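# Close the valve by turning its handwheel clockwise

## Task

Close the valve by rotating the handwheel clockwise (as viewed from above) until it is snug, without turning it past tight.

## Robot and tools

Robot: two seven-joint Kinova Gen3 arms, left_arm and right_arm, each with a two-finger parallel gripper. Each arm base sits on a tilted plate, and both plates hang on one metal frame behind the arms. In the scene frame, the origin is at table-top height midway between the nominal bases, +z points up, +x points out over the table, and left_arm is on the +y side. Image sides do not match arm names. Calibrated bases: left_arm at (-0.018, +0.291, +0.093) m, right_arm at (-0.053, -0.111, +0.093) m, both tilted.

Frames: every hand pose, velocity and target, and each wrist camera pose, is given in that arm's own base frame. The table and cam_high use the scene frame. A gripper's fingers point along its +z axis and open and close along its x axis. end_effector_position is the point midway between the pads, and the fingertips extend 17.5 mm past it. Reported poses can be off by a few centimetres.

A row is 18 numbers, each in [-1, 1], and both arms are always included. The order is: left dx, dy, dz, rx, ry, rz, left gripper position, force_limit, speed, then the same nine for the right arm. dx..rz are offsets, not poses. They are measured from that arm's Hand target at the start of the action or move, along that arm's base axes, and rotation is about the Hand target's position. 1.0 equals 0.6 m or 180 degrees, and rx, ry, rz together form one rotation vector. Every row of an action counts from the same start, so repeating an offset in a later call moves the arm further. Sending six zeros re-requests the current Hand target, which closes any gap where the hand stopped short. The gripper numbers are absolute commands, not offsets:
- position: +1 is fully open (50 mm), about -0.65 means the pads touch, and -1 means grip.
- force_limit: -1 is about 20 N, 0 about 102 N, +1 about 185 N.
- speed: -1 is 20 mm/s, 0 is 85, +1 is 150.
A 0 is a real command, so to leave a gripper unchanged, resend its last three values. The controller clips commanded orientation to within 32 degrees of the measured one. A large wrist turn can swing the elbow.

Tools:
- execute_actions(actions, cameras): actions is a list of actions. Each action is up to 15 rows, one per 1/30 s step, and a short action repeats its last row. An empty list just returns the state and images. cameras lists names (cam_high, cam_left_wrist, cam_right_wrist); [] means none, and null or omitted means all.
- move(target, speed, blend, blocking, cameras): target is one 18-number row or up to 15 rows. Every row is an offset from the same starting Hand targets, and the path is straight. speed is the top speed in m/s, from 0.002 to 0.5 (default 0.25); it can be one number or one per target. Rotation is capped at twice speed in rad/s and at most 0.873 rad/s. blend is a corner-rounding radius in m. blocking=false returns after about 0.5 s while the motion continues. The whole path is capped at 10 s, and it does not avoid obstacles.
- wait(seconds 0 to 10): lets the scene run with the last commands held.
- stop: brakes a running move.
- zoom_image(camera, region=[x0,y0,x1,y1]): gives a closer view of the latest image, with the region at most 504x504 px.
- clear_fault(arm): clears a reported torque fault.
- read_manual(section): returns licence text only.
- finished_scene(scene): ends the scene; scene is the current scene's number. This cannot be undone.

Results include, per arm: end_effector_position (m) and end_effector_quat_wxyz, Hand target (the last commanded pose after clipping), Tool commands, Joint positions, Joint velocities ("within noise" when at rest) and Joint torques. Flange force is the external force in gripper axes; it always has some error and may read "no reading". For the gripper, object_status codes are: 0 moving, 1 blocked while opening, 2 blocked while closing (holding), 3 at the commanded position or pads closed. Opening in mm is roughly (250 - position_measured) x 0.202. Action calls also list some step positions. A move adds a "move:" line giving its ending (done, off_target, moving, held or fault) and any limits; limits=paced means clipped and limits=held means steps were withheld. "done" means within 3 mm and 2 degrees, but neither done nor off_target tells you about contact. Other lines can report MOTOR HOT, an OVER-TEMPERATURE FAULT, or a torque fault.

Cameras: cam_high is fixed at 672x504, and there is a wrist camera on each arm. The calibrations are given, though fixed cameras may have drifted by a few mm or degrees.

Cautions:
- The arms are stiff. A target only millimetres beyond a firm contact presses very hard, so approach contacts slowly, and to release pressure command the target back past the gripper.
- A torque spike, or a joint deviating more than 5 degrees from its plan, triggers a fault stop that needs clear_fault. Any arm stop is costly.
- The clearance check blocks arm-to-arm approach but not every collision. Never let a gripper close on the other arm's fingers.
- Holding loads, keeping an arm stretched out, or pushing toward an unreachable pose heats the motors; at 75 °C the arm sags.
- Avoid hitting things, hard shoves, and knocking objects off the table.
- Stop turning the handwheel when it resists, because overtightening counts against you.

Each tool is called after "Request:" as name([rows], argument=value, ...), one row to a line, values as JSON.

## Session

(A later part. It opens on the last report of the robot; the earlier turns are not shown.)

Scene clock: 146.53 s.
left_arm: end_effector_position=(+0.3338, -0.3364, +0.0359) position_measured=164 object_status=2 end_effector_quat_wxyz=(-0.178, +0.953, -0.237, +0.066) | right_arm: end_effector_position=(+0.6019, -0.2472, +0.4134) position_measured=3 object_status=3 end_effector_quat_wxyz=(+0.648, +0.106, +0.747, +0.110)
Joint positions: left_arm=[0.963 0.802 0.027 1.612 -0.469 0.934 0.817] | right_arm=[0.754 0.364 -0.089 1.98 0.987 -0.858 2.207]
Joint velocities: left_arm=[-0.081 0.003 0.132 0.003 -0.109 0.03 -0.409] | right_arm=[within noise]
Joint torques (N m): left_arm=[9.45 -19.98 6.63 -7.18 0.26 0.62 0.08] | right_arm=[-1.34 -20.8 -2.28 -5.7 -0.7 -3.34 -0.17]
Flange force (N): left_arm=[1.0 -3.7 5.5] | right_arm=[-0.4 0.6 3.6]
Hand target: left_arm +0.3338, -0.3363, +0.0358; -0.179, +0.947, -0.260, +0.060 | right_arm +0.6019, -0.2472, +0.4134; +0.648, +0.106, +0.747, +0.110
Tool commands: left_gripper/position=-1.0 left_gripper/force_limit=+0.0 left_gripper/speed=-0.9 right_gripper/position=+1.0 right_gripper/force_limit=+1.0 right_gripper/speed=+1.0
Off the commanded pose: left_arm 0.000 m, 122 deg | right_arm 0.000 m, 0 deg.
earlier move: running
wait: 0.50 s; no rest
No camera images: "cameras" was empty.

Request:
wait(seconds=0.7, cameras=[])

Request:
wait(seconds=0.7, cameras=[])

Scene clock: 148.80 s.
left_arm: end_effector_position=(+0.3338, -0.3363, +0.0358) position_measured=164 object_status=2 end_effector_quat_wxyz=(-0.185, +0.678, -0.710, -0.040) | right_arm: end_effector_position=(+0.6019, -0.2472, +0.4134) position_measured=3 object_status=3 end_effector_quat_wxyz=(+0.648, +0.106, +0.747, +0.110)
Joint positions: left_arm=[0.788 0.826 0.316 1.62 -0.693 1.021 -0.131] | right_arm=[0.754 0.364 -0.089 1.98 0.987 -0.858 2.207]
Joint velocities: left_arm=[-0.072 0.018 0.121 0.003 -0.091 0.044 -0.426] | right_arm=[within noise]
Joint torques (N m): left_arm=[9.69 -19.76 9.07 -5.55 1.17 0.73 -0.33] | right_arm=[-1.35 -20.8 -2.31 -5.67 -0.68 -3.36 -0.15]
Flange force (N): left_arm=[-1.2 -3.4 6.5] | right_arm=[-0.6 0.5 3.7]
Hand target: left_arm +0.3338, -0.3363, +0.0358; -0.184, +0.661, -0.727, -0.045 | right_arm +0.6019, -0.2472, +0.4134; +0.648, +0.106, +0.747, +0.110
Tool commands: left_gripper/position=-1.0 left_gripper/force_limit=+0.0 left_gripper/speed=-0.9 right_gripper/position=+1.0 right_gripper/force_limit=+1.0 right_gripper/speed=+1.0
Off the commanded pose: left_arm 0.000 m, 58 deg | right_arm 0.000 m, 0 deg.
earlier move: running
wait: 0.70 s; no rest
No camera images: "cameras" was empty.

Scene clock: 149.50 s.
left_arm: end_effector_position=(+0.3338, -0.3363, +0.0358) position_measured=164 object_status=2 end_effector_quat_wxyz=(+0.176, -0.545, +0.817, +0.071) | right_arm: end_effector_position=(+0.6019, -0.2472, +0.4134) position_measured=3 object_status=3 end_effector_quat_wxyz=(+0.648, +0.106, +0.747, +0.110)
Joint positions: left_arm=[0.738 0.84 0.4 1.623 -0.754 1.054 -0.432] | right_arm=[0.754 0.364 -0.089 1.98 0.987 -0.858 2.207]
Joint velocities: left_arm=[-0.069 0.023 0.118 0.003 -0.084 0.049 -0.433] | right_arm=[within noise]
Joint torques (N m): left_arm=[10.2 -20.57 9.45 -4.45 1.28 1.02 0.01] | right_arm=[-1.31 -20.79 -2.32 -5.65 -0.7 -3.34 -0.16]
Flange force (N): left_arm=[-0.5 -7.1 7.4] | right_arm=[-0.5 0.5 3.8]
Hand target: left_arm +0.3338, -0.3363, +0.0358; +0.173, -0.524, +0.830, +0.076 | right_arm +0.6019, -0.2472, +0.4134; +0.648, +0.106, +0.747, +0.110
Tool commands: left_gripper/position=-1.0 left_gripper/force_limit=+0.0 left_gripper/speed=-0.9 right_gripper/position=+1.0 right_gripper/force_limit=+1.0 right_gripper/speed=+1.0
Off the commanded pose: left_arm 0.000 m, 38 deg | right_arm 0.000 m, 0 deg.
earlier move: running
wait: 0.70 s; no rest
No camera images: "cameras" was empty.

Request:
wait(seconds=1.5, cameras=["cam_left_wrist"])

Scene clock: 151.07 s.
left_arm: end_effector_position=(+0.3338, -0.3363, +0.0358) position_measured=164 object_status=2 end_effector_quat_wxyz=(+0.142, -0.252, +0.949, +0.124) | right_arm: end_effector_position=(+0.6019, -0.2472, +0.4134) position_measured=3 object_status=3 end_effector_quat_wxyz=(+0.648, +0.106, +0.747, +0.110)
Joint positions: left_arm=[0.652 0.876 0.552 1.625 -0.858 1.123 -1.008] | right_arm=[0.754 0.364 -0.089 1.98 0.987 -0.858 2.207]
Joint velocities: left_arm=[-0.001 0 0.002 0 -0.001 0.002 -0.006] | right_arm=[within noise]
Joint torques (N m): left_arm=[10.43 -20.21 10.37 -3.59 1.77 1.38 0.1] | right_arm=[-1.32 -20.79 -2.28 -5.67 -0.68 -3.37 -0.18]
Flange force (N): left_arm=[-5.4 -5.6 8.2] | right_arm=[-0.4 0.6 3.8]
Hand target: left_arm +0.3338, -0.3363, +0.0358; +0.142, -0.252, +0.949, +0.124 | right_arm +0.6019, -0.2472, +0.4134; +0.648, +0.106, +0.747, +0.110
Tool commands: left_gripper/position=-1.0 left_gripper/force_limit=+0.0 left_gripper/speed=-0.9 right_gripper/position=+1.0 right_gripper/force_limit=+1.0 right_gripper/speed=+1.0
Off the commanded pose: left_arm 0.000 m, 0 deg | right_arm 0.000 m, 0 deg.
earlier move: done
wait: 0.20 of 1.5 s (the move ended)
camera_calibration:
cam_left_wrist: T_world_to_cam=[[-0.848037, -0.418181, -0.325513, 0.156771], [-0.48782, 0.855991, 0.171205, 0.497656], [0.207041, 0.30398, -0.929909, 0.231091], [0, 0, 0, 1]] pos_world=[0.327869, -0.430677, 0.180723]
Images, in order (width x height): cam_left_wrist 672x504.

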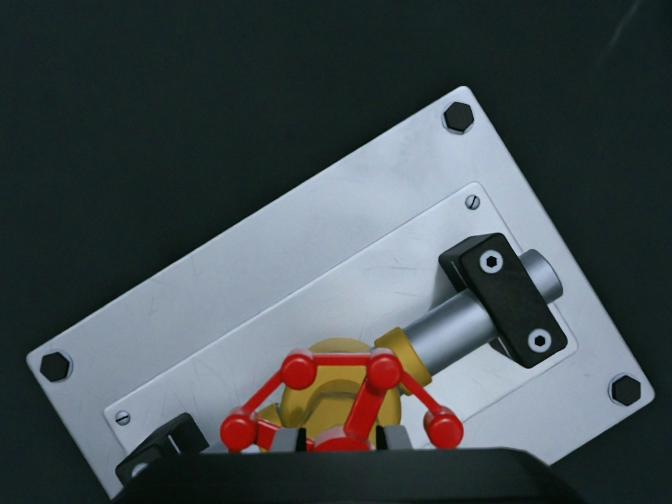

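Request:
move(target=[0,0,0,0.192,0.2856,-0.8599,-1,0,-0.9,0,0,0,0,0,0,1,1,1], speed=0.25, blocking=false, cameras=[])

Request:
wait(seconds=0.7, cameras=[])

Request:
wait(seconds=0.5, cameras=[])

Scene clock: 155.00 s.
left_arm: end_effector_position=(+0.3338, -0.3363, +0.0358) position_measured=164 object_status=2 end_effector_quat_wxyz=(+0.132, -0.168, +0.967, +0.136) | right_arm: end_effector_position=(+0.6019, -0.2472, +0.4134) position_measured=3 object_status=3 end_effector_quat_wxyz=(+0.648, +0.106, +0.747, +0.110)
Joint positions: left_arm=[0.632 0.886 0.59 1.627 -0.886 1.141 -1.162] | right_arm=[0.754 0.364 -0.089 1.98 0.987 -0.858 2.207]
Joint velocities: left_arm=[-0.057 0.031 0.106 0.005 -0.071 0.053 -0.437] | right_arm=[within noise]
Joint torques (N m): left_arm=[10.28 -20.71 10.48 -4.22 1.21 1.36 -0.01] | right_arm=[-1.32 -20.82 -2.28 -5.67 -0.7 -3.35 -0.15]
Flange force (N): left_arm=[-4.8 -3.0 8.9] | right_arm=[-0.5 0.5 3.8]
Hand target: left_arm +0.3338, -0.3363, +0.0358; +0.127, -0.144, +0.971, +0.140 | right_arm +0.6019, -0.2472, +0.4134; +0.648, +0.106, +0.747, +0.110
Tool commands: left_gripper/position=-1.0 left_gripper/force_limit=+0.0 left_gripper/speed=-0.9 right_gripper/position=+1.0 right_gripper/force_limit=+1.0 right_gripper/speed=+1.0
Off the commanded pose: left_arm 0.000 m, 157 deg | right_arm 0.000 m, 0 deg.
move: running
No camera images: "cameras" was empty.

Scene clock: 155.70 s.
left_arm: end_effector_position=(+0.3338, -0.3363, +0.0358) position_measured=164 object_status=2 end_effector_quat_wxyz=(+0.106, +0.002, +0.982, +0.157) | right_arm: end_effector_position=(+0.6019, -0.2472, +0.4134) position_measured=3 object_status=3 end_effector_quat_wxyz=(+0.648, +0.106, +0.747, +0.110)
Joint positions: left_arm=[0.593 0.909 0.663 1.629 -0.936 1.18 -1.474] | right_arm=[0.754 0.364 -0.089 1.98 0.987 -0.858 2.207]
Joint velocities: left_arm=[-0.053 0.035 0.104 0.001 -0.07 0.057 -0.449] | right_arm=[within noise]
Joint torques (N m): left_arm=[9.6 -20.51 11.42 -3.66 1.56 0.91 0.1] | right_arm=[-1.3 -20.82 -2.29 -5.65 -0.68 -3.36 -0.16]
Flange force (N): left_arm=[-5.9 -3.7 8.2] | right_arm=[-0.5 0.6 3.9]
Hand target: left_arm +0.3338, -0.3363, +0.0358; +0.101, +0.026, +0.982, +0.160 | right_arm +0.6019, -0.2472, +0.4134; +0.648, +0.106, +0.747, +0.110
Tool commands: left_gripper/position=-1.0 left_gripper/force_limit=+0.0 left_gripper/speed=-0.9 right_gripper/position=+1.0 right_gripper/force_limit=+1.0 right_gripper/speed=+1.0
Off the commanded pose: left_arm 0.000 m, 137 deg | right_arm 0.000 m, 0 deg.
earlier move: running
wait: 0.70 s; no rest
No camera images: "cameras" was empty.

Scene clock: 156.20 s.
left_arm: end_effector_position=(+0.3338, -0.3363, +0.0358) position_measured=164 object_status=2 end_effector_quat_wxyz=(+0.086, +0.124, +0.974, +0.169) | right_arm: end_effector_position=(+0.6019, -0.2472, +0.4134) position_measured=3 object_status=3 end_effector_quat_wxyz=(+0.648, +0.106, +0.747, +0.110)
Joint positions: left_arm=[0.568 0.927 0.714 1.63 -0.97 1.209 -1.699] | right_arm=[0.754 0.364 -0.089 1.98 0.987 -0.858 2.207]
Joint velocities: left_arm=[-0.05 0.037 0.099 0.002 -0.067 0.058 -0.451] | right_arm=[within noise]
Joint torques (N m): left_arm=[10.52 -20.89 11.26 -4.47 1.71 1.01 0.19] | right_arm=[-1.35 -20.77 -2.28 -5.64 -0.69 -3.34 -0.18]
Flange force (N): left_arm=[-4.9 1.5 10.0] | right_arm=[-0.5 0.5 3.7]
Hand target: left_arm +0.3338, -0.3363, +0.0358; +0.081, +0.148, +0.971, +0.171 | right_arm +0.6019, -0.2472, +0.4134; +0.648, +0.106, +0.747, +0.110
Tool commands: left_gripper/position=-1.0 left_gripper/force_limit=+0.0 left_gripper/speed=-0.9 right_gripper/position=+1.0 right_gripper/force_limit=+1.0 right_gripper/speed=+1.0
Off the commanded pose: left_arm 0.000 m, 122 deg | right_arm 0.000 m, 0 deg.
earlier move: running
wait: 0.50 s; no rest
No camera images: "cameras" was empty.

Request:
wait(seconds=0.8, cameras=[])

Request:
wait(seconds=0.8, cameras=[])

Request:
wait(seconds=0.8, cameras=[])

Request:
wait(seconds=1.5, cameras=["cam_left_wrist","cam_high"])

Scene clock: 160.07 s.
left_arm: end_effector_position=(+0.3338, -0.3363, +0.0358) position_measured=164 object_status=2 end_effector_quat_wxyz=(-0.090, +0.871, +0.453, +0.167) | right_arm: end_effector_position=(+0.6019, -0.2472, +0.4134) position_measured=3 object_status=3 end_effector_quat_wxyz=(+0.648, +0.106, +0.747, +0.110)
Joint positions: left_arm=[0.428 1.081 1.041 1.635 -1.184 1.434 -3.488] | right_arm=[0.754 0.364 -0.089 1.98 0.987 -0.858 2.207]
Joint velocities: left_arm=[-0.024 0.04 0.07 0.002 -0.046 0.055 -0.47] | right_arm=[within noise]
Joint torques (N m): left_arm=[12.67 -21.5 16.12 -4.27 1.38 -1.25 0.22] | right_arm=[-1.29 -20.78 -2.31 -5.67 -0.68 -3.34 -0.17]
Flange force (N): left_arm=[5.9 2.9 13.1] | right_arm=[-0.4 0.6 3.8]
Hand target: left_arm +0.3338, -0.3363, +0.0358; -0.095, +0.882, +0.431, +0.164 | right_arm +0.6019, -0.2472, +0.4134; +0.648, +0.106, +0.747, +0.110
Tool commands: left_gripper/position=-1.0 left_gripper/force_limit=+0.0 left_gripper/speed=-0.9 right_gripper/position=+1.0 right_gripper/force_limit=+1.0 right_gripper/speed=+1.0
Off the commanded pose: left_arm 0.000 m, 12 deg | right_arm 0.000 m, 0 deg.
earlier move: running
wait: 0.80 s; no rest
No camera images: "cameras" was empty.

Scene clock: 160.73 s.
left_arm: end_effector_position=(+0.3338, -0.3363, +0.0358) position_measured=164 object_status=2 end_effector_quat_wxyz=(-0.107, +0.913, +0.360, +0.156) | right_arm: end_effector_position=(+0.6019, -0.2472, +0.4134) position_measured=3 object_status=3 end_effector_quat_wxyz=(+0.648, +0.106, +0.747, +0.110)
Joint positions: left_arm=[0.418 1.098 1.069 1.633 -1.201 1.458 -3.688] | right_arm=[0.754 0.364 -0.089 1.98 0.987 -0.858 2.207]
Joint velocities: within noise
Joint torques (N m): left_arm=[13.47 -21.8 16.59 -4.29 1.62 -1.8 -0.18] | right_arm=[-1.32 -20.81 -2.28 -5.67 -0.7 -3.35 -0.18]
Flange force (N): left_arm=[7.1 0.3 14.5] | right_arm=[-0.4 0.5 3.8]
Hand target: left_arm +0.3338, -0.3363, +0.0358; -0.107, +0.913, +0.360, +0.156 | right_arm +0.6019, -0.2472, +0.4134; +0.648, +0.106, +0.747, +0.110
Tool commands: left_gripper/position=-1.0 left_gripper/force_limit=+0.0 left_gripper/speed=-0.9 right_gripper/position=+1.0 right_gripper/force_limit=+1.0 right_gripper/speed=+1.0
Off the commanded pose: left_arm 0.000 m, 0 deg | right_arm 0.000 m, 0 deg.
earlier move: done
wait: 0.67 of 0.8 s (the move ended)
No camera images: "cameras" was empty.

Scene clock: 161.53 s.
left_arm: end_effector_position=(+0.3338, -0.3363, +0.0358) position_measured=164 object_status=2 end_effector_quat_wxyz=(-0.107, +0.913, +0.360, +0.156) | right_arm: end_effector_position=(+0.6019, -0.2472, +0.4134) position_measured=3 object_status=3 end_effector_quat_wxyz=(+0.648, +0.106, +0.747, +0.110)
Joint positions: left_arm=[0.418 1.098 1.069 1.633 -1.201 1.458 -3.688] | right_arm=[0.754 0.364 -0.089 1.98 0.987 -0.858 2.207]
Joint velocities: within noise
Joint torques (N m): left_arm=[13.48 -21.9 16.29 -4.26 1.54 -1.66 0.03] | right_arm=[-1.32 -20.83 -2.29 -5.65 -0.7 -3.35 -0.16]
Flange force (N): left_arm=[7.5 0.7 14.2] | right_arm=[-0.5 0.4 3.8]
Hand target: left_arm +0.3338, -0.3363, +0.0358; -0.107, +0.913, +0.360, +0.156 | right_arm +0.6019, -0.2472, +0.4134; +0.648, +0.106, +0.747, +0.110
Tool commands: left_gripper/position=-1.0 left_gripper/force_limit=+0.0 left_gripper/speed=-0.9 right_gripper/position=+1.0 right_gripper/force_limit=+1.0 right_gripper/speed=+1.0
Off the commanded pose: left_arm 0.000 m, 0 deg | right_arm 0.000 m, 0 deg.
wait: 0.80 s; at rest by 0.17 s
No camera images: "cameras" was empty.

Scene clock: 163.03 s.
left_arm: end_effector_position=(+0.3338, -0.3363, +0.0358) position_measured=164 object_status=2 end_effector_quat_wxyz=(-0.107, +0.913, +0.360, +0.156) | right_arm: end_effector_position=(+0.6019, -0.2472, +0.4134) position_measured=3 object_status=3 end_effector_quat_wxyz=(+0.648, +0.106, +0.747, +0.110)
Joint positions: left_arm=[0.418 1.098 1.069 1.633 -1.201 1.458 -3.688] | right_arm=[0.754 0.364 -0.089 1.98 0.987 -0.858 2.207]
Joint velocities: within noise
Joint torques (N m): left_arm=[13.37 -21.93 16.37 -4.24 1.54 -1.63 0.03] | right_arm=[-1.31 -20.82 -2.28 -5.64 -0.67 -3.35 -0.18]
Flange force (N): left_arm=[7.2 0.9 14.3] | right_arm=[-0.4 0.5 3.9]
Hand target: left_arm +0.3338, -0.3363, +0.0358; -0.107, +0.913, +0.360, +0.156 | right_arm +0.6019, -0.2472, +0.4134; +0.648, +0.106, +0.747, +0.110
Tool commands: left_gripper/position=-1.0 left_gripper/force_limit=+0.0 left_gripper/speed=-0.9 right_gripper/position=+1.0 right_gripper/force_limit=+1.0 right_gripper/speed=+1.0
Off the commanded pose: left_arm 0.000 m, 0 deg | right_arm 0.000 m, 0 deg.
wait: 1.50 s; at rest by 0.17 s
camera_calibration:
cam_left_wrist: T_world_to_cam=[[0.712157, 0.601724, 0.361608, -0.0455536], [0.670957, -0.734932, -0.0984497, -0.414555], [0.206518, 0.312735, -0.927118, 0.23415], [0, 0, 0, 1]] pos_world=[0.262234, -0.350486, 0.192744]
Images, in order (width x height): cam_high 672x504, cam_left_wrist 672x504.

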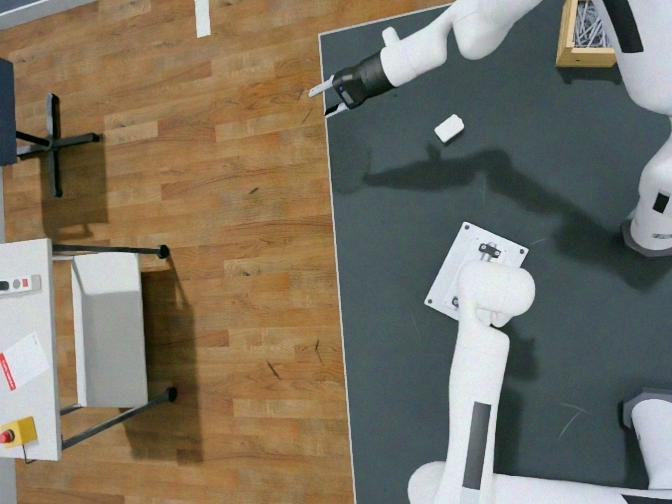

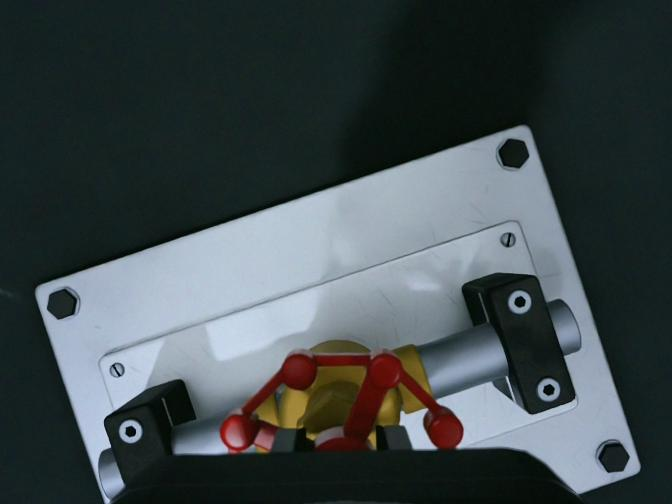

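Request:
move(target=[0.00017,0.00026,-0.00077,0.192,0.2856,-0.8599,-1,0,-0.9,0,0,0,0,0,0,1,1,1], speed=0.25, blocking=false, cameras=[])

Request:
wait(seconds=0.7, cameras=[])

Request:
wait(seconds=0.6, cameras=[])

Scene clock: 167.63 s.
left_arm: end_effector_position=(+0.3338, -0.3363, +0.0358) position_measured=164 object_status=2 end_effector_quat_wxyz=(-0.120, +0.941, +0.279, +0.147) | right_arm: end_effector_position=(+0.6019, -0.2472, +0.4134) position_measured=3 object_status=3 end_effector_quat_wxyz=(+0.648, +0.106, +0.747, +0.110)
Joint positions: left_arm=[0.411 1.111 1.092 1.635 -1.217 1.476 -3.852] | right_arm=[0.754 0.364 -0.089 1.98 0.987 -0.858 2.207]
Joint velocities: left_arm=[-0.02 0.038 0.065 0.003 -0.04 0.055 -0.469] | right_arm=[within noise]
Joint torques (N m): left_arm=[14.05 -22.23 16.66 -3.85 1.42 -2 -0.31] | right_arm=[-1.34 -20.79 -2.28 -5.65 -0.7 -3.33 -0.16]
Flange force (N): left_arm=[7.6 -0.2 14.7] | right_arm=[-0.5 0.5 3.7]
Hand target: left_arm +0.3338, -0.3363, +0.0358; -0.124, +0.948, +0.256, +0.143 | right_arm +0.6019, -0.2472, +0.4134; +0.648, +0.106, +0.747, +0.110
Tool commands: left_gripper/position=-1.0 left_gripper/force_limit=+0.0 left_gripper/speed=-0.9 right_gripper/position=+1.0 right_gripper/force_limit=+1.0 right_gripper/speed=+1.0
Off the commanded pose: left_arm 0.000 m, 157 deg | right_arm 0.000 m, 0 deg.
move: running
No camera images: "cameras" was empty.

Scene clock: 168.33 s.
left_arm: end_effector_position=(+0.3338, -0.3363, +0.0357) position_measured=164 object_status=2 end_effector_quat_wxyz=(-0.144, +0.975, +0.112, +0.124) | right_arm: end_effector_position=(+0.6019, -0.2472, +0.4134) position_measured=3 object_status=3 end_effector_quat_wxyz=(+0.648, +0.106, +0.747, +0.110)
Joint positions: left_arm=[0.397 1.138 1.136 1.636 -1.245 1.513 -4.186] | right_arm=[0.754 0.364 -0.089 1.98 0.987 -0.858 2.207]
Joint velocities: left_arm=[-0.018 0.038 0.059 0 -0.039 0.052 -0.477] | right_arm=[within noise]
Joint torques (N m): left_arm=[14.21 -21.4 17.66 -4.11 1.42 -2.33 0.36] | right_arm=[-1.3 -20.79 -2.28 -5.66 -0.69 -3.36 -0.16]
Flange force (N): left_arm=[8.2 -4.5 14.5] | right_arm=[-0.5 0.6 3.8]
Hand target: left_arm +0.3338, -0.3363, +0.0357; -0.147, +0.978, +0.087, +0.119 | right_arm +0.6019, -0.2472, +0.4134; +0.648, +0.106, +0.747, +0.110
Tool commands: left_gripper/position=-1.0 left_gripper/force_limit=+0.0 left_gripper/speed=-0.9 right_gripper/position=+1.0 right_gripper/force_limit=+1.0 right_gripper/speed=+1.0
Off the commanded pose: left_arm 0.000 m, 137 deg | right_arm 0.000 m, 0 deg.
earlier move: running
wait: 0.70 s; no rest
No camera images: "cameras" was empty.

Scene clock: 168.93 s.
left_arm: end_effector_position=(+0.3338, -0.3363, +0.0357) position_measured=164 object_status=2 end_effector_quat_wxyz=(-0.160, +0.981, -0.035, +0.101) | right_arm: end_effector_position=(+0.6019, -0.2472, +0.4134) position_measured=3 object_status=3 end_effector_quat_wxyz=(+0.648, +0.106, +0.747, +0.110)
Joint positions: left_arm=[0.388 1.161 1.171 1.636 -1.268 1.543 -4.474] | right_arm=[0.754 0.364 -0.089 1.98 0.987 -0.858 2.207]
Joint velocities: left_arm=[-0.015 0.037 0.056 0 -0.036 0.049 -0.482] | right_arm=[within noise]
Joint torques (N m): left_arm=[15.24 -21.48 17.94 -3.27 1.4 -2.68 -0.17] | right_arm=[-1.36 -20.78 -2.27 -5.64 -0.7 -3.35 -0.16]
Flange force (N): left_arm=[7.3 -7.1 14.9] | right_arm=[-0.6 0.5 3.7]
Hand target: left_arm +0.3338, -0.3363, +0.0357; -0.163, +0.980, -0.060, +0.096 | right_arm +0.6019, -0.2472, +0.4134; +0.648, +0.106, +0.747, +0.110
Tool commands: left_gripper/position=-1.0 left_gripper/force_limit=+0.0 left_gripper/speed=-0.9 right_gripper/position=+1.0 right_gripper/force_limit=+1.0 right_gripper/speed=+1.0
Off the commanded pose: left_arm 0.000 m, 120 deg | right_arm 0.000 m, 0 deg.
earlier move: running
wait: 0.60 s; no rest
No camera images: "cameras" was empty.

Request:
wait(seconds=0.7, cameras=[])

Request:
wait(seconds=0.7, cameras=[])

Scene clock: 170.63 s.
left_arm: end_effector_position=(+0.3339, -0.3362, +0.0355) position_measured=164 object_status=2 end_effector_quat_wxyz=(-0.188, +0.880, -0.435, +0.026) | right_arm: end_effector_position=(+0.6019, -0.2472, +0.4134) position_measured=3 object_status=3 end_effector_quat_wxyz=(+0.648, +0.106, +0.747, +0.110)
Joint positions: left_arm=[0.366 1.221 1.258 1.638 -1.325 1.622 -5.296] | right_arm=[0.754 0.364 -0.089 1.98 0.987 -0.858 2.207]
Joint velocities: left_arm=[-0.01 0.033 0.047 0 -0.03 0.043 -0.487] | right_arm=[within noise]
Joint torques (N m): left_arm=[16.08 -20.79 18.41 -1.99 2.84 -2.8 -0.22] | right_arm=[-1.3 -20.8 -2.29 -5.66 -0.67 -3.35 -0.17]
Flange force (N): left_arm=[1.1 -11.8 17.0] | right_arm=[-0.4 0.6 3.8]
Hand target: left_arm +0.3339, -0.3362, +0.0355; -0.188, +0.869, -0.458, +0.020 | right_arm +0.6019, -0.2472, +0.4134; +0.648, +0.106, +0.747, +0.110
Tool commands: left_gripper/position=-1.0 left_gripper/force_limit=+0.0 left_gripper/speed=-0.9 right_gripper/position=+1.0 right_gripper/force_limit=+1.0 right_gripper/speed=+1.0
Off the commanded pose: left_arm 0.000 m, 71 deg | right_arm 0.000 m, 0 deg.
earlier move: running
wait: 0.70 s; no rest
No camera images: "cameras" was empty.

Scene clock: 171.33 s.
left_arm: end_effector_position=(+0.3338, -0.3362, +0.0355) position_measured=164 object_status=2 end_effector_quat_wxyz=(-0.189, +0.791, -0.582, -0.007) | right_arm: end_effector_position=(+0.6019, -0.2472, +0.4134) position_measured=3 object_status=3 end_effector_quat_wxyz=(+0.648, +0.106, +0.747, +0.110)
Joint positions: left_arm=[0.36 1.243 1.29 1.638 -1.346 1.652 -5.636] | right_arm=[0.754 0.364 -0.089 1.98 0.987 -0.858 2.207]
Joint velocities: left_arm=[-0.008 0.032 0.043 0.001 -0.029 0.042 -0.487] | right_arm=[within noise]
Joint torques (N m): left_arm=[16.62 -21.33 18.16 -1.47 3.21 -2.81 0.24] | right_arm=[-1.32 -20.75 -2.27 -5.68 -0.7 -3.36 -0.17]
Flange force (N): left_arm=[-1.6 -13.7 18.1] | right_arm=[-0.5 0.7 3.7]
Hand target: left_arm +0.3339, -0.3362, +0.0355; -0.189, +0.776, -0.601, -0.013 | right_arm +0.6019, -0.2472, +0.4134; +0.648, +0.106, +0.747, +0.110
Tool commands: left_gripper/position=-1.0 left_gripper/force_limit=+0.0 left_gripper/speed=-0.9 right_gripper/position=+1.0 right_gripper/force_limit=+1.0 right_gripper/speed=+1.0
Off the commanded pose: left_arm 0.000 m, 51 deg | right_arm 0.000 m, 0 deg.
earlier move: running
wait: 0.70 s; no rest
No camera images: "cameras" was empty.

Request:
wait(seconds=0.7, cameras=[])

Request:
wait(seconds=1.5, cameras=["cam_left_wrist"])

Request:
zoom_image(camera="cam_left_wrist", region=[220, 330, 460, 480])

Scene clock: 173.37 s.
left_arm: end_effector_position=(+0.3339, -0.3362, +0.0354) position_measured=164 object_status=2 end_effector_quat_wxyz=(+0.167, -0.464, +0.866, +0.088) | right_arm: end_effector_position=(+0.6019, -0.2472, +0.4134) position_measured=3 object_status=3 end_effector_quat_wxyz=(+0.648, +0.106, +0.747, +0.110)
Joint positions: left_arm=[0.349 1.295 1.361 1.637 -1.392 1.721 -6.511] | right_arm=[0.754 0.364 -0.089 1.98 0.987 -0.858 2.207]
Joint velocities: within noise
Joint torques (N m): left_arm=[16.91 -21.82 18.95 -0.36 3.59 -2.27 0.14] | right_arm=[-1.31 -20.82 -2.29 -5.69 -0.68 -3.36 -0.18]
Flange force (N): left_arm=[-10.2 -9.5 21.0] | right_arm=[-0.3 0.6 3.8]
Hand target: left_arm +0.3339, -0.3362, +0.0354; +0.167, -0.464, +0.866, +0.088 | right_arm +0.6019, -0.2472, +0.4134; +0.648, +0.106, +0.747, +0.110
Tool commands: left_gripper/position=-1.0 left_gripper/force_limit=+0.0 left_gripper/speed=-0.9 right_gripper/position=+1.0 right_gripper/force_limit=+1.0 right_gripper/speed=+1.0
Off the commanded pose: left_arm 0.000 m, 0 deg | right_arm 0.000 m, 0 deg.
earlier move: done
wait: 0.47 of 0.7 s (the move ended)
No camera images: "cameras" was empty.

Scene clock: 174.87 s.
left_arm: end_effector_position=(+0.3339, -0.3362, +0.0354) position_measured=164 object_status=2 end_effector_quat_wxyz=(+0.167, -0.464, +0.866, +0.088) | right_arm: end_effector_position=(+0.6019, -0.2472, +0.4134) position_measured=3 object_status=3 end_effector_quat_wxyz=(+0.648, +0.106, +0.747, +0.110)
Joint positions: left_arm=[0.349 1.296 1.361 1.637 -1.391 1.721 -6.512] | right_arm=[0.754 0.364 -0.089 1.98 0.987 -0.858 2.207]
Joint velocities: within noise
Joint torques (N m): left_arm=[16.89 -21.82 18.77 -0.37 3.66 -2.33 0.02] | right_arm=[-1.33 -20.78 -2.32 -5.65 -0.68 -3.35 -0.17]
Flange force (N): left_arm=[-10.2 -9.1 20.9] | right_arm=[-0.5 0.5 3.8]
Hand target: left_arm +0.3339, -0.3362, +0.0354; +0.167, -0.464, +0.866, +0.088 | right_arm +0.6019, -0.2472, +0.4134; +0.648, +0.106, +0.747, +0.110
Tool commands: left_gripper/position=-1.0 left_gripper/force_limit=+0.0 left_gripper/speed=-0.9 right_gripper/position=+1.0 right_gripper/force_limit=+1.0 right_gripper/speed=+1.0
Off the commanded pose: left_arm 0.000 m, 0 deg | right_arm 0.000 m, 0 deg.
wait: 1.50 s; at rest by 0.17 s
camera_calibration:
cam_left_wrist: T_world_to_cam=[[-0.540229, -0.756293, -0.369017, -0.0580613], [-0.815142, 0.579228, 0.00622513, 0.51973], [0.209037, 0.304164, -0.929402, 0.229955], [0, 0, 0, 1]] pos_world=[0.344218, -0.414898, 0.18906]
Images, in order (width x height): cam_left_wrist 672x504.

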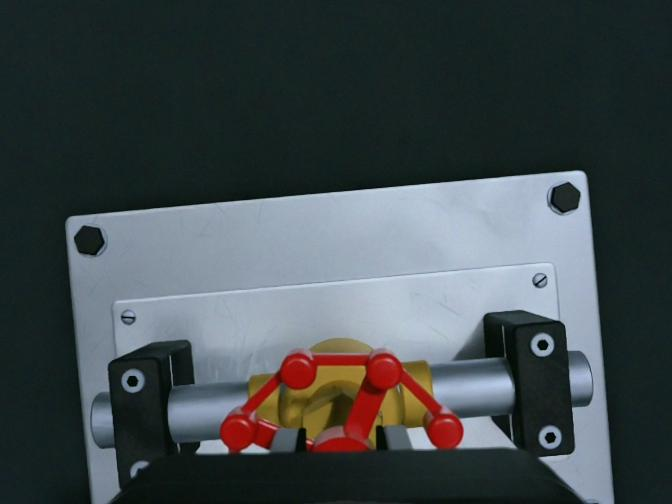

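Scaled by 2.100.

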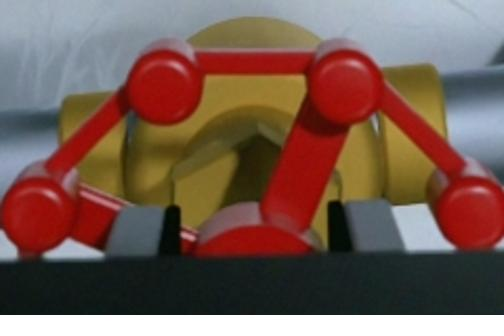

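Request:
move(target=[0.0013,0.00095,-0.00157,0.192,0.2856,-0.8599,-1,0,-0.9,0,0,0,0,0,0,1,1,1], speed=0.25, blocking=false, cameras=[])

Request:
wait(seconds=0.7, cameras=[])

Request:
wait(seconds=0.6, cameras=[])

Scene clock: 180.50 s.
left_arm: end_effector_position=(+0.3339, -0.3361, +0.0353) position_measured=164 object_status=2 end_effector_quat_wxyz=(+0.159, -0.387, +0.903, +0.102) | right_arm: end_effector_position=(+0.6019, -0.2472, +0.4134) position_measured=3 object_status=3 end_effector_quat_wxyz=(+0.648, +0.106, +0.747, +0.110)
Joint positions: left_arm=[0.347 1.304 1.373 1.638 -1.4 1.733 -6.682] | right_arm=[0.754 0.364 -0.089 1.98 0.987 -0.858 2.207]
Joint velocities: left_arm=[-0.005 0.025 0.033 0.002 -0.024 0.033 -0.485] | right_arm=[within noise]
Joint torques (N m): left_arm=[16.97 -22.07 19.23 -0.24 3.35 -2.23 -0.09] | right_arm=[-1.32 -20.78 -2.28 -5.66 -0.68 -3.35 -0.16]
Flange force (N): left_arm=[-11.1 -7.1 21.6] | right_arm=[-0.5 0.6 3.8]
Hand target: left_arm +0.3340, -0.3361, +0.0353; +0.156, -0.364, +0.912, +0.107 | right_arm +0.6019, -0.2472, +0.4134; +0.648, +0.106, +0.747, +0.110
Tool commands: left_gripper/position=-1.0 left_gripper/force_limit=+0.0 left_gripper/speed=-0.9 right_gripper/position=+1.0 right_gripper/force_limit=+1.0 right_gripper/speed=+1.0
Off the commanded pose: left_arm 0.001 m, 157 deg | right_arm 0.000 m, 0 deg.
move: running
No camera images: "cameras" was empty.

Scene clock: 181.20 s.
left_arm: end_effector_position=(+0.3340, -0.3361, +0.0352) position_measured=164 object_status=2 end_effector_quat_wxyz=(+0.139, -0.224, +0.956, +0.128) | right_arm: end_effector_position=(+0.6019, -0.2472, +0.4134) position_measured=3 object_status=3 end_effector_quat_wxyz=(+0.648, +0.106, +0.747, +0.110)
Joint positions: left_arm=[0.344 1.322 1.396 1.639 -1.416 1.756 -7.026] | right_arm=[0.754 0.364 -0.089 1.98 0.987 -0.858 2.207]
Joint velocities: left_arm=[-0.004 0.024 0.033 0 -0.022 0.033 -0.491] | right_arm=[within noise]
Joint torques (N m): left_arm=[16.98 -22.07 17.83 -0.27 3.02 -2.14 0.04] | right_arm=[-1.28 -20.81 -2.29 -5.64 -0.7 -3.34 -0.16]
Flange force (N): left_arm=[-13.3 -1.2 20.2] | right_arm=[-0.5 0.5 3.8]
Hand target: left_arm +0.3341, -0.3361, +0.0352; +0.135, -0.200, +0.961, +0.132 | right_arm +0.6019, -0.2472, +0.4134; +0.648, +0.106, +0.747, +0.110
Tool commands: left_gripper/position=-1.0 left_gripper/force_limit=+0.0 left_gripper/speed=-0.9 right_gripper/position=+1.0 right_gripper/force_limit=+1.0 right_gripper/speed=+1.0
Off the commanded pose: left_arm 0.001 m, 137 deg | right_arm 0.000 m, 0 deg.
earlier move: running
wait: 0.70 s; no rest
No camera images: "cameras" was empty.

Scene clock: 181.80 s.
left_arm: end_effector_position=(+0.3341, -0.3360, +0.0351) position_measured=164 object_status=2 end_effector_quat_wxyz=(+0.118, -0.079, +0.979, +0.148) | right_arm: end_effector_position=(+0.6019, -0.2472, +0.4134) position_measured=3 object_status=3 end_effector_quat_wxyz=(+0.648, +0.106, +0.747, +0.110)
Joint positions: left_arm=[0.342 1.336 1.415 1.639 -1.428 1.775 -7.322] | right_arm=[0.754 0.364 -0.089 1.98 0.987 -0.858 2.207]
Joint velocities: left_arm=[-0.003 0.023 0.029 0.001 -0.017 0.029 -0.494] | right_arm=[within noise]
Joint torques (N m): left_arm=[15.38 -21.85 17.51 -0.35 3.27 -2.37 0.15] | right_arm=[-1.31 -20.78 -2.31 -5.66 -0.69 -3.37 -0.16]
Flange force (N): left_arm=[-11.3 0.3 18.9] | right_arm=[-0.6 0.6 3.8]
Hand target: left_arm +0.3341, -0.3360, +0.0351; +0.114, -0.054, +0.980, +0.151 | right_arm +0.6019, -0.2472, +0.4134; +0.648, +0.106, +0.747, +0.110
Tool commands: left_gripper/position=-1.0 left_gripper/force_limit=+0.0 left_gripper/speed=-0.9 right_gripper/position=+1.0 right_gripper/force_limit=+1.0 right_gripper/speed=+1.0
Off the commanded pose: left_arm 0.001 m, 120 deg | right_arm 0.000 m, 0 deg.
earlier move: running
wait: 0.60 s; no rest
No camera images: "cameras" was empty.

Request:
wait(seconds=0.9, cameras=[])

Request:
wait(seconds=0.7, cameras=[])

Scene clock: 183.87 s.
left_arm: end_effector_position=(+0.3344, -0.3358, +0.0348) position_measured=164 object_status=2 end_effector_quat_wxyz=(+0.030, +0.414, +0.891, +0.187) | right_arm: end_effector_position=(+0.6019, -0.2472, +0.4134) position_measured=3 object_status=3 end_effector_quat_wxyz=(+0.648, +0.106, +0.747, +0.110)
Joint positions: left_arm=[0.338 1.379 1.469 1.639 -1.465 1.831 -8.344] | right_arm=[0.754 0.364 -0.089 1.98 0.987 -0.858 2.207]
Joint velocities: left_arm=[-0.001 0.019 0.023 0 -0.017 0.025 -0.496] | right_arm=[within noise]
Joint torques (N m): left_arm=[14.84 -21.67 16.65 -1 1.47 -2.45 0.09] | right_arm=[-1.3 -20.79 -2.3 -5.67 -0.71 -3.35 -0.16]
Flange force (N): left_arm=[0.4 9.3 16.1] | right_arm=[-0.5 0.6 3.7]
Hand target: left_arm +0.3344, -0.3358, +0.0347; +0.025, +0.436, +0.880, +0.188 | right_arm +0.6019, -0.2472, +0.4134; +0.648, +0.106, +0.747, +0.110
Tool commands: left_gripper/position=-1.0 left_gripper/force_limit=+0.0 left_gripper/speed=-0.9 right_gripper/position=+1.0 right_gripper/force_limit=+1.0 right_gripper/speed=+1.0
Off the commanded pose: left_arm 0.000 m, 61 deg | right_arm 0.000 m, 0 deg.
earlier move: running
wait: 0.90 s; no rest
No camera images: "cameras" was empty.

Scene clock: 184.57 s.
left_arm: end_effector_position=(+0.3345, -0.3357, +0.0347) position_measured=164 object_status=2 end_effector_quat_wxyz=(-0.003, +0.562, +0.805, +0.189) | right_arm: end_effector_position=(+0.6019, -0.2472, +0.4134) position_measured=3 object_status=3 end_effector_quat_wxyz=(+0.648, +0.106, +0.747, +0.110)
Joint positions: left_arm=[0.337 1.392 1.485 1.639 -1.476 1.847 -8.691] | right_arm=[0.754 0.364 -0.089 1.98 0.987 -0.858 2.207]
Joint velocities: left_arm=[-0.001 0.017 0.022 0 -0.016 0.021 -0.497] | right_arm=[within noise]
Joint torques (N m): left_arm=[14.58 -21.09 15.96 -1.16 0.52 -2.79 0.03] | right_arm=[-1.31 -20.81 -2.28 -5.66 -0.7 -3.35 -0.15]
Flange force (N): left_arm=[6.0 7.9 13.0] | right_arm=[-0.6 0.5 3.8]
Hand target: left_arm +0.3345, -0.3357, +0.0346; -0.008, +0.582, +0.791, +0.189 | right_arm +0.6019, -0.2472, +0.4134; +0.648, +0.106, +0.747, +0.110
Tool commands: left_gripper/position=-1.0 left_gripper/force_limit=+0.0 left_gripper/speed=-0.9 right_gripper/position=+1.0 right_gripper/force_limit=+1.0 right_gripper/speed=+1.0
Off the commanded pose: left_arm 0.000 m, 41 deg | right_arm 0.000 m, 0 deg.
earlier move: running
wait: 0.70 s; no rest
No camera images: "cameras" was empty.

Request:
wait(seconds=1.5, cameras=[])

Request:
move(target=[0.0003,0.0004,-0.0012,0.192,0.2856,-0.8599,-1,0,-0.9,0,0,0,0,0,0,1,1,1], speed=0.25, blocking=false, cameras=[])

Request:
wait(seconds=0.6, cameras=[])

Scene clock: 189.00 s.
left_arm: end_effector_position=(+0.3347, -0.3356, +0.0344) position_measured=164 object_status=2 end_effector_quat_wxyz=(-0.069, +0.806, +0.561, +0.176) | right_arm: end_effector_position=(+0.6019, -0.2472, +0.4134) position_measured=3 object_status=3 end_effector_quat_wxyz=(+0.648, +0.106, +0.747, +0.110)
Joint positions: left_arm=[0.336 1.414 1.513 1.637 -1.495 1.877 -9.397] | right_arm=[0.754 0.364 -0.089 1.98 0.987 -0.858 2.207]
Joint velocities: within noise
Joint torques (N m): left_arm=[14.31 -20.39 15.28 -1.48 -0.24 -3.61 0] | right_arm=[-1.34 -20.78 -2.31 -5.68 -0.71 -3.35 -0.15]
Flange force (N): left_arm=[11.7 -0.8 9.9] | right_arm=[-0.6 0.5 3.6]
Hand target: left_arm +0.3347, -0.3356, +0.0344; -0.069, +0.806, +0.561, +0.176 | right_arm +0.6019, -0.2472, +0.4134; +0.648, +0.106, +0.747, +0.110
Tool commands: left_gripper/position=-1.0 left_gripper/force_limit=+0.0 left_gripper/speed=-0.9 right_gripper/position=+1.0 right_gripper/force_limit=+1.0 right_gripper/speed=+1.0
Off the commanded pose: left_arm 0.000 m, 0 deg | right_arm 0.000 m, 0 deg.
earlier move: done
wait: 0.00 of 1.5 s (the move ended)
No camera images: "cameras" was empty.

Scene clock: 189.50 s.
left_arm: end_effector_position=(+0.3347, -0.3356, +0.0344) position_measured=164 object_status=2 end_effector_quat_wxyz=(-0.083, +0.852, +0.488, +0.170) | right_arm: end_effector_position=(+0.6019, -0.2472, +0.4134) position_measured=3 object_status=3 end_effector_quat_wxyz=(+0.648, +0.106, +0.747, +0.110)
Joint positions: left_arm=[0.336 1.419 1.519 1.639 -1.5 1.883 -9.569] | right_arm=[0.754 0.364 -0.089 1.98 0.987 -0.858 2.207]
Joint velocities: left_arm=[-0.001 0.014 0.015 0.001 -0.013 0.017 -0.492] | right_arm=[within noise]
Joint torques (N m): left_arm=[14.52 -20.67 15.25 -1.43 -0.5 -3.56 0.12] | right_arm=[-1.31 -20.81 -2.25 -5.65 -0.67 -3.35 -0.18]
Flange force (N): left_arm=[11.8 -2.7 10.2] | right_arm=[-0.4 0.6 3.9]
Hand target: left_arm +0.3347, -0.3356, +0.0344; -0.088, +0.864, +0.467, +0.168 | right_arm +0.6019, -0.2472, +0.4134; +0.648, +0.106, +0.747, +0.110
Tool commands: left_gripper/position=-1.0 left_gripper/force_limit=+0.0 left_gripper/speed=-0.9 right_gripper/position=+1.0 right_gripper/force_limit=+1.0 right_gripper/speed=+1.0
Off the commanded pose: left_arm 0.001 m, 157 deg | right_arm 0.000 m, 0 deg.
move: running
No camera images: "cameras" was empty.

Scene clock: 190.10 s.
left_arm: end_effector_position=(+0.3347, -0.3355, +0.0343) position_measured=164 object_status=2 end_effector_quat_wxyz=(-0.108, +0.915, +0.356, +0.156) | right_arm: end_effector_position=(+0.6019, -0.2472, +0.4134) position_measured=3 object_status=3 end_effector_quat_wxyz=(+0.648, +0.106, +0.747, +0.110)
Joint positions: left_arm=[0.336 1.427 1.529 1.639 -1.507 1.893 -9.866] | right_arm=[0.754 0.364 -0.089 1.98 0.987 -0.858 2.207]
Joint velocities: left_arm=[0 0.013 0.016 0 -0.01 0.017 -0.497] | right_arm=[within noise]
Joint torques (N m): left_arm=[14.85 -19.84 15.9 -1.29 -0.01 -3.82 -0.03] | right_arm=[-1.32 -20.78 -2.27 -5.66 -0.67 -3.36 -0.18]
Flange force (N): left_arm=[11.1 -6.0 10.5] | right_arm=[-0.4 0.7 3.8]
Hand target: left_arm +0.3347, -0.3356, +0.0343; -0.112, +0.924, +0.333, +0.153 | right_arm +0.6019, -0.2472, +0.4134; +0.648, +0.106, +0.747, +0.110
Tool commands: left_gripper/position=-1.0 left_gripper/force_limit=+0.0 left_gripper/speed=-0.9 right_gripper/position=+1.0 right_gripper/force_limit=+1.0 right_gripper/speed=+1.0
Off the commanded pose: left_arm 0.001 m, 140 deg | right_arm 0.000 m, 0 deg.
earlier move: running
wait: 0.60 s; no rest
No camera images: "cameras" was empty.

Request:
wait(seconds=0.8, cameras=[])

Request:
wait(seconds=0.8, cameras=[])

Scene clock: 192.20 s.
left_arm: end_effector_position=(+0.3348, -0.3355, +0.0340) position_measured=164 object_status=2 end_effector_quat_wxyz=(-0.171, +0.970, -0.149, +0.081) | right_arm: end_effector_position=(+0.6019, -0.2472, +0.4134) position_measured=3 object_status=3 end_effector_quat_wxyz=(+0.648, +0.106, +0.747, +0.110)
Joint positions: left_arm=[0.336 1.451 1.559 1.64 -1.529 1.924 -10.911] | right_arm=[0.754 0.364 -0.089 1.98 0.987 -0.858 2.207]
Joint velocities: left_arm=[0 0.01 0.013 0.001 -0.009 0.013 -0.497] | right_arm=[within noise]
Joint torques (N m): left_arm=[15.67 -19.54 15.85 -0.8 0.38 -4.48 -0.29] | right_arm=[-1.33 -20.75 -2.29 -5.67 -0.7 -3.35 -0.18]
Flange force (N): left_arm=[0.6 -14.1 10.7] | right_arm=[-0.5 0.6 3.7]
Hand target: left_arm +0.3348, -0.3355, +0.0340; -0.173, +0.966, -0.174, +0.076 | right_arm +0.6019, -0.2472, +0.4134; +0.648, +0.106, +0.747, +0.110
Tool commands: left_gripper/position=-1.0 left_gripper/force_limit=+0.0 left_gripper/speed=-0.9 right_gripper/position=+1.0 right_gripper/force_limit=+1.0 right_gripper/speed=+1.0
Off the commanded pose: left_arm 0.000 m, 80 deg | right_arm 0.000 m, 0 deg.
earlier move: running
wait: 0.80 s; no rest
No camera images: "cameras" was empty.

Scene clock: 193.00 s.
left_arm: end_effector_position=(+0.3348, -0.3354, +0.0339) position_measured=164 object_status=2 end_effector_quat_wxyz=(-0.184, +0.922, -0.339, +0.046) | right_arm: end_effector_position=(+0.6019, -0.2472, +0.4134) position_measured=3 object_status=3 end_effector_quat_wxyz=(+0.648, +0.106, +0.747, +0.110)
Joint positions: left_arm=[0.336 1.459 1.568 1.64 -1.536 1.934 -11.309] | right_arm=[0.754 0.364 -0.089 1.98 0.987 -0.858 2.207]
Joint velocities: left_arm=[0 0.009 0.011 -0.001 -0.009 0.011 -0.497] | right_arm=[within noise]
Joint torques (N m): left_arm=[15.79 -19.04 14.74 -0.55 0.35 -4.45 0.04] | right_arm=[-1.31 -20.78 -2.31 -5.67 -0.69 -3.34 -0.15]
Flange force (N): left_arm=[-3.8 -14.5 8.9] | right_arm=[-0.5 0.6 3.7]
Hand target: left_arm +0.3348, -0.3354, +0.0339; -0.185, +0.913, -0.362, +0.040 | right_arm +0.6019, -0.2472, +0.4134; +0.648, +0.106, +0.747, +0.110
Tool commands: left_gripper/position=-1.0 left_gripper/force_limit=+0.0 left_gripper/speed=-0.9 right_gripper/position=+1.0 right_gripper/force_limit=+1.0 right_gripper/speed=+1.0
Off the commanded pose: left_arm 0.000 m, 57 deg | right_arm 0.000 m, 0 deg.
earlier move: running
wait: 0.80 s; no rest
No camera images: "cameras" was empty.

Request:
wait(seconds=1.5, cameras=[])

Request:
move(target=[0.0004,0.0009,-0.001,0.192,0.2856,-0.8599,-1,0,-0.9,0,0,0,0,0,0,1,1,1], speed=0.25, blocking=false, cameras=[])

Request:
wait(seconds=0.6, cameras=["cam_left_wrist"])

Scene clock: 198.87 s.
left_arm: end_effector_position=(+0.3348, -0.3354, +0.0337) position_measured=164 object_status=2 end_effector_quat_wxyz=(+0.183, -0.650, +0.736, +0.048) | right_arm: end_effector_position=(+0.6019, -0.2472, +0.4134) position_measured=3 object_status=3 end_effector_quat_wxyz=(+0.648, +0.106, +0.747, +0.110)
Joint positions: left_arm=[0.336 1.475 1.588 1.639 -1.549 1.955 -12.3] | right_arm=[0.754 0.364 -0.089 1.98 0.987 -0.858 2.207]
Joint velocities: within noise
Joint torques (N m): left_arm=[15.81 -19.12 14.98 0.31 1.34 -3.79 0.02] | right_arm=[-1.35 -20.83 -2.27 -5.66 -0.7 -3.35 -0.16]
Flange force (N): left_arm=[-11.0 -7.4 10.9] | right_arm=[-0.5 0.4 3.8]
Hand target: left_arm +0.3348, -0.3354, +0.0337; +0.183, -0.650, +0.736, +0.048 | right_arm +0.6019, -0.2472, +0.4134; +0.648, +0.106, +0.747, +0.110
Tool commands: left_gripper/position=-1.0 left_gripper/force_limit=+0.0 left_gripper/speed=-0.9 right_gripper/position=+1.0 right_gripper/force_limit=+1.0 right_gripper/speed=+1.0
Off the commanded pose: left_arm 0.000 m, 0 deg | right_arm 0.000 m, 0 deg.
earlier move: done
wait: 0.00 of 1.5 s (the move ended)
No camera images: "cameras" was empty.

Scene clock: 199.37 s.
left_arm: end_effector_position=(+0.3349, -0.3353, +0.0336) position_measured=164 object_status=2 end_effector_quat_wxyz=(+0.178, -0.584, +0.790, +0.063) | right_arm: end_effector_position=(+0.6019, -0.2472, +0.4134) position_measured=3 object_status=3 end_effector_quat_wxyz=(+0.648, +0.106, +0.747, +0.110)
Joint positions: left_arm=[0.336 1.478 1.591 1.64 -1.552 1.958 -12.472] | right_arm=[0.754 0.364 -0.089 1.98 0.987 -0.858 2.207]
Joint velocities: left_arm=[0 0.007 0.007 0.002 -0.007 0.006 -0.494] | right_arm=[within noise]
Joint torques (N m): left_arm=[15.7 -19.49 15.13 0.96 1.79 -3.74 0.21] | right_arm=[-1.33 -20.83 -2.29 -5.66 -0.69 -3.37 -0.18]
Flange force (N): left_arm=[-9.7 -8.4 11.6] | right_arm=[-0.4 0.5 3.8]
Hand target: left_arm +0.3349, -0.3353, +0.0336; +0.176, -0.564, +0.804, +0.068 | right_arm +0.6019, -0.2472, +0.4134; +0.648, +0.106, +0.747, +0.110
Tool commands: left_gripper/position=-1.0 left_gripper/force_limit=+0.0 left_gripper/speed=-0.9 right_gripper/position=+1.0 right_gripper/force_limit=+1.0 right_gripper/speed=+1.0
Off the commanded pose: left_arm 0.001 m, 157 deg | right_arm 0.000 m, 0 deg.
move: running
No camera images: "cameras" was empty.

Scene clock: 199.97 s.
left_arm: end_effector_position=(+0.3349, -0.3353, +0.0336) position_measured=164 object_status=2 end_effector_quat_wxyz=(+0.167, -0.460, +0.868, +0.089) | right_arm: end_effector_position=(+0.6019, -0.2472, +0.4134) position_measured=3 object_status=3 end_effector_quat_wxyz=(+0.648, +0.106, +0.747, +0.110)
Joint positions: left_arm=[0.336 1.482 1.596 1.64 -1.555 1.963 -12.771] | right_arm=[0.754 0.364 -0.089 1.98 0.987 -0.858 2.207]
Joint velocities: left_arm=[0.001 0.006 0.009 0 -0.004 0.008 -0.496] | right_arm=[within noise]
Joint torques (N m): left_arm=[15.36 -19.22 15.04 0.63 1.51 -2.97 0.06] | right_arm=[-1.32 -20.77 -2.33 -5.64 -0.68 -3.37 -0.16]
Flange force (N): left_arm=[-11.4 -3.3 11.6] | right_arm=[-0.6 0.6 3.8]
Hand target: left_arm +0.3349, -0.3353, +0.0336; +0.164, -0.437, +0.879, +0.093 | right_arm +0.6019, -0.2472, +0.4134; +0.648, +0.106, +0.747, +0.110
Tool commands: left_gripper/position=-1.0 left_gripper/force_limit=+0.0 left_gripper/speed=-0.9 right_gripper/position=+1.0 right_gripper/force_limit=+1.0 right_gripper/speed=+1.0
Off the commanded pose: left_arm 0.001 m, 140 deg | right_arm 0.000 m, 0 deg.
earlier move: running
wait: 0.60 s; no rest
camera_calibration:
cam_left_wrist: T_world_to_cam=[[-0.547289, -0.751116, -0.369189, -0.0534747], [-0.810141, 0.586175, 0.00838726, 0.520624], [0.210109, 0.303686, -0.929317, 0.227346], [0, 0, 0, 1]] pos_world=[0.344745, -0.414384, 0.187167]
Images, in order (width x height): cam_left_wrist 672x504.

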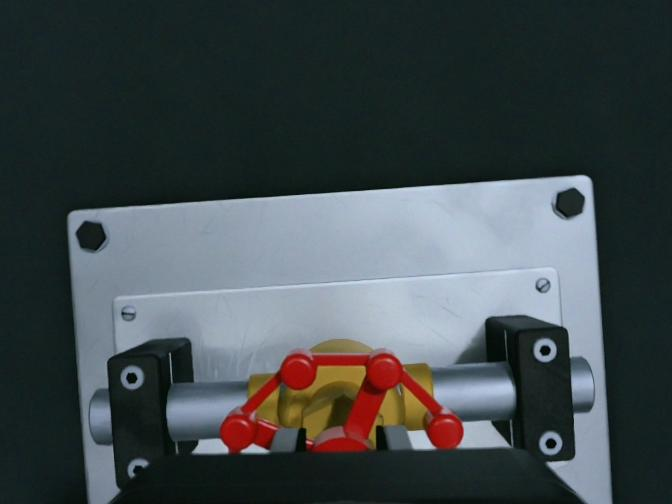

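Request:
wait(seconds=0.8, cameras=[])

Request:
wait(seconds=0.8, cameras=[])

Scene clock: 201.97 s.
left_arm: end_effector_position=(+0.3349, -0.3351, +0.0334) position_measured=164 object_status=2 end_effector_quat_wxyz=(+0.104, +0.011, +0.982, +0.158) | right_arm: end_effector_position=(+0.6019, -0.2472, +0.4134) position_measured=3 object_status=3 end_effector_quat_wxyz=(+0.648, +0.106, +0.747, +0.110)
Joint positions: left_arm=[0.336 1.493 1.61 1.64 -1.565 1.978 -13.768] | right_arm=[0.754 0.364 -0.089 1.98 0.987 -0.858 2.207]
Joint velocities: left_arm=[0 0.005 0.005 0 -0.006 0.007 -0.499] | right_arm=[within noise]
Joint torques (N m): left_arm=[14.13 -19.65 14.3 0.65 1.7 -2.62 0.16] | right_arm=[-1.34 -20.76 -2.26 -5.67 -0.68 -3.36 -0.16]
Flange force (N): left_arm=[-8.2 5.3 11.2] | right_arm=[-0.5 0.6 3.7]
Hand target: left_arm +0.3350, -0.3351, +0.0334; +0.100, +0.036, +0.981, +0.161 | right_arm +0.6019, -0.2472, +0.4134; +0.648, +0.106, +0.747, +0.110
Tool commands: left_gripper/position=-1.0 left_gripper/force_limit=+0.0 left_gripper/speed=-0.9 right_gripper/position=+1.0 right_gripper/force_limit=+1.0 right_gripper/speed=+1.0
Off the commanded pose: left_arm 0.000 m, 82 deg | right_arm 0.000 m, 0 deg.
earlier move: running
wait: 0.80 s; no rest
No camera images: "cameras" was empty.

Scene clock: 202.77 s.
left_arm: end_effector_position=(+0.3350, -0.3350, +0.0333) position_measured=164 object_status=2 end_effector_quat_wxyz=(+0.071, +0.206, +0.960, +0.175) | right_arm: end_effector_position=(+0.6019, -0.2472, +0.4134) position_measured=3 object_status=3 end_effector_quat_wxyz=(+0.648, +0.106, +0.747, +0.110)
Joint positions: left_arm=[0.337 1.497 1.614 1.64 -1.568 1.982 -14.167] | right_arm=[0.754 0.364 -0.089 1.98 0.987 -0.858 2.207]
Joint velocities: left_arm=[0 0.004 0.006 0.001 -0.003 0.003 -0.497] | right_arm=[within noise]
Joint torques (N m): left_arm=[13.69 -20.31 13.66 0.41 1.5 -2.34 0.25] | right_arm=[-1.33 -20.77 -2.31 -5.66 -0.68 -3.33 -0.16]
Flange force (N): left_arm=[-4.5 7.6 11.5] | right_arm=[-0.5 0.5 3.7]
Hand target: left_arm +0.3350, -0.3350, +0.0333; +0.066, +0.230, +0.955, +0.177 | right_arm +0.6019, -0.2472, +0.4134; +0.648, +0.106, +0.747, +0.110
Tool commands: left_gripper/position=-1.0 left_gripper/force_limit=+0.0 left_gripper/speed=-0.9 right_gripper/position=+1.0 right_gripper/force_limit=+1.0 right_gripper/speed=+1.0
Off the commanded pose: left_arm 0.000 m, 60 deg | right_arm 0.000 m, 0 deg.
earlier move: running
wait: 0.80 s; no rest
No camera images: "cameras" was empty.

Request:
wait(seconds=2.0, cameras=[])

Request:
move(target=[0.0002,0.0003,-0.001,0.192,0.2856,-0.8599,-1,0,-0.9,0,0,0,0,0,0,1,1,1], speed=0.25, blocking=false, cameras=[])

Request:
wait(seconds=0.6, cameras=[])

Scene clock: 205.20 s.
left_arm: end_effector_position=(+0.3351, -0.3348, +0.0331) position_measured=164 object_status=2 end_effector_quat_wxyz=(-0.026, +0.656, +0.731, +0.187) | right_arm: end_effector_position=(+0.6019, -0.2472, +0.4134) position_measured=3 object_status=3 end_effector_quat_wxyz=(+0.648, +0.106, +0.747, +0.110)
Joint positions: left_arm=[0.337 1.505 1.624 1.639 -1.575 1.993 -15.208] | right_arm=[0.754 0.364 -0.089 1.98 0.987 -0.858 2.207]
Joint velocities: within noise
Joint torques (N m): left_arm=[13.31 -20.55 13.78 -0.12 0.21 -2.64 -0.16] | right_arm=[-1.32 -20.79 -2.29 -5.67 -0.71 -3.35 -0.17]
Flange force (N): left_arm=[7.6 3.8 10.0] | right_arm=[-0.5 0.5 3.7]
Hand target: left_arm +0.3351, -0.3348, +0.0331; -0.026, +0.656, +0.731, +0.187 | right_arm +0.6019, -0.2472, +0.4134; +0.648, +0.106, +0.747, +0.110
Tool commands: left_gripper/position=-1.0 left_gripper/force_limit=+0.0 left_gripper/speed=-0.9 right_gripper/position=+1.0 right_gripper/force_limit=+1.0 right_gripper/speed=+1.0
Off the commanded pose: left_arm 0.000 m, 0 deg | right_arm 0.000 m, 0 deg.
earlier move: done
wait: 0.00 of 2 s (the move ended)
No camera images: "cameras" was empty.

Scene clock: 205.70 s.
left_arm: end_effector_position=(+0.3351, -0.3348, +0.0331) position_measured=164 object_status=2 end_effector_quat_wxyz=(-0.042, +0.717, +0.671, +0.185) | right_arm: end_effector_position=(+0.6019, -0.2472, +0.4134) position_measured=3 object_status=3 end_effector_quat_wxyz=(+0.648, +0.106, +0.747, +0.110)
Joint positions: left_arm=[0.337 1.506 1.625 1.641 -1.577 1.994 -15.381] | right_arm=[0.754 0.364 -0.089 1.98 0.987 -0.858 2.207]
Joint velocities: left_arm=[0 0.003 0.004 0.002 -0.004 0.006 -0.494] | right_arm=[within noise]
Joint torques (N m): left_arm=[13.42 -21.25 13.59 -0.38 -0.14 -3.11 -0.48] | right_arm=[-1.33 -20.8 -2.3 -5.65 -0.68 -3.34 -0.15]
Flange force (N): left_arm=[9.9 0.1 10.3] | right_arm=[-0.5 0.5 3.8]
Hand target: left_arm +0.3351, -0.3348, +0.0331; -0.047, +0.733, +0.653, +0.183 | right_arm +0.6019, -0.2472, +0.4134; +0.648, +0.106, +0.747, +0.110
Tool commands: left_gripper/position=-1.0 left_gripper/force_limit=+0.0 left_gripper/speed=-0.9 right_gripper/position=+1.0 right_gripper/force_limit=+1.0 right_gripper/speed=+1.0
Off the commanded pose: left_arm 0.001 m, 157 deg | right_arm 0.000 m, 0 deg.
move: running
No camera images: "cameras" was empty.

Scene clock: 206.30 s.
left_arm: end_effector_position=(+0.3351, -0.3348, +0.0330) position_measured=164 object_status=2 end_effector_quat_wxyz=(-0.069, +0.809, +0.557, +0.176) | right_arm: end_effector_position=(+0.6019, -0.2472, +0.4134) position_measured=3 object_status=3 end_effector_quat_wxyz=(+0.648, +0.106, +0.747, +0.110)
Joint positions: left_arm=[0.337 1.508 1.627 1.641 -1.578 1.997 -15.68] | right_arm=[0.754 0.364 -0.089 1.98 0.987 -0.858 2.207]
Joint velocities: left_arm=[0 0.003 0.004 0 -0.001 0.003 -0.498] | right_arm=[within noise]
Joint torques (N m): left_arm=[13.7 -20.62 13.96 -0.06 -0.21 -3.28 0.59] | right_arm=[-1.3 -20.79 -2.28 -5.65 -0.7 -3.36 -0.17]
Flange force (N): left_arm=[9.7 2.0 9.4] | right_arm=[-0.5 0.6 3.8]
Hand target: left_arm +0.3351, -0.3348, +0.0330; -0.074, +0.823, +0.536, +0.174 | right_arm +0.6019, -0.2472, +0.4134; +0.648, +0.106, +0.747, +0.110
Tool commands: left_gripper/position=-1.0 left_gripper/force_limit=+0.0 left_gripper/speed=-0.9 right_gripper/position=+1.0 right_gripper/force_limit=+1.0 right_gripper/speed=+1.0
Off the commanded pose: left_arm 0.001 m, 140 deg | right_arm 0.000 m, 0 deg.
earlier move: running
wait: 0.60 s; no rest
No camera images: "cameras" was empty.


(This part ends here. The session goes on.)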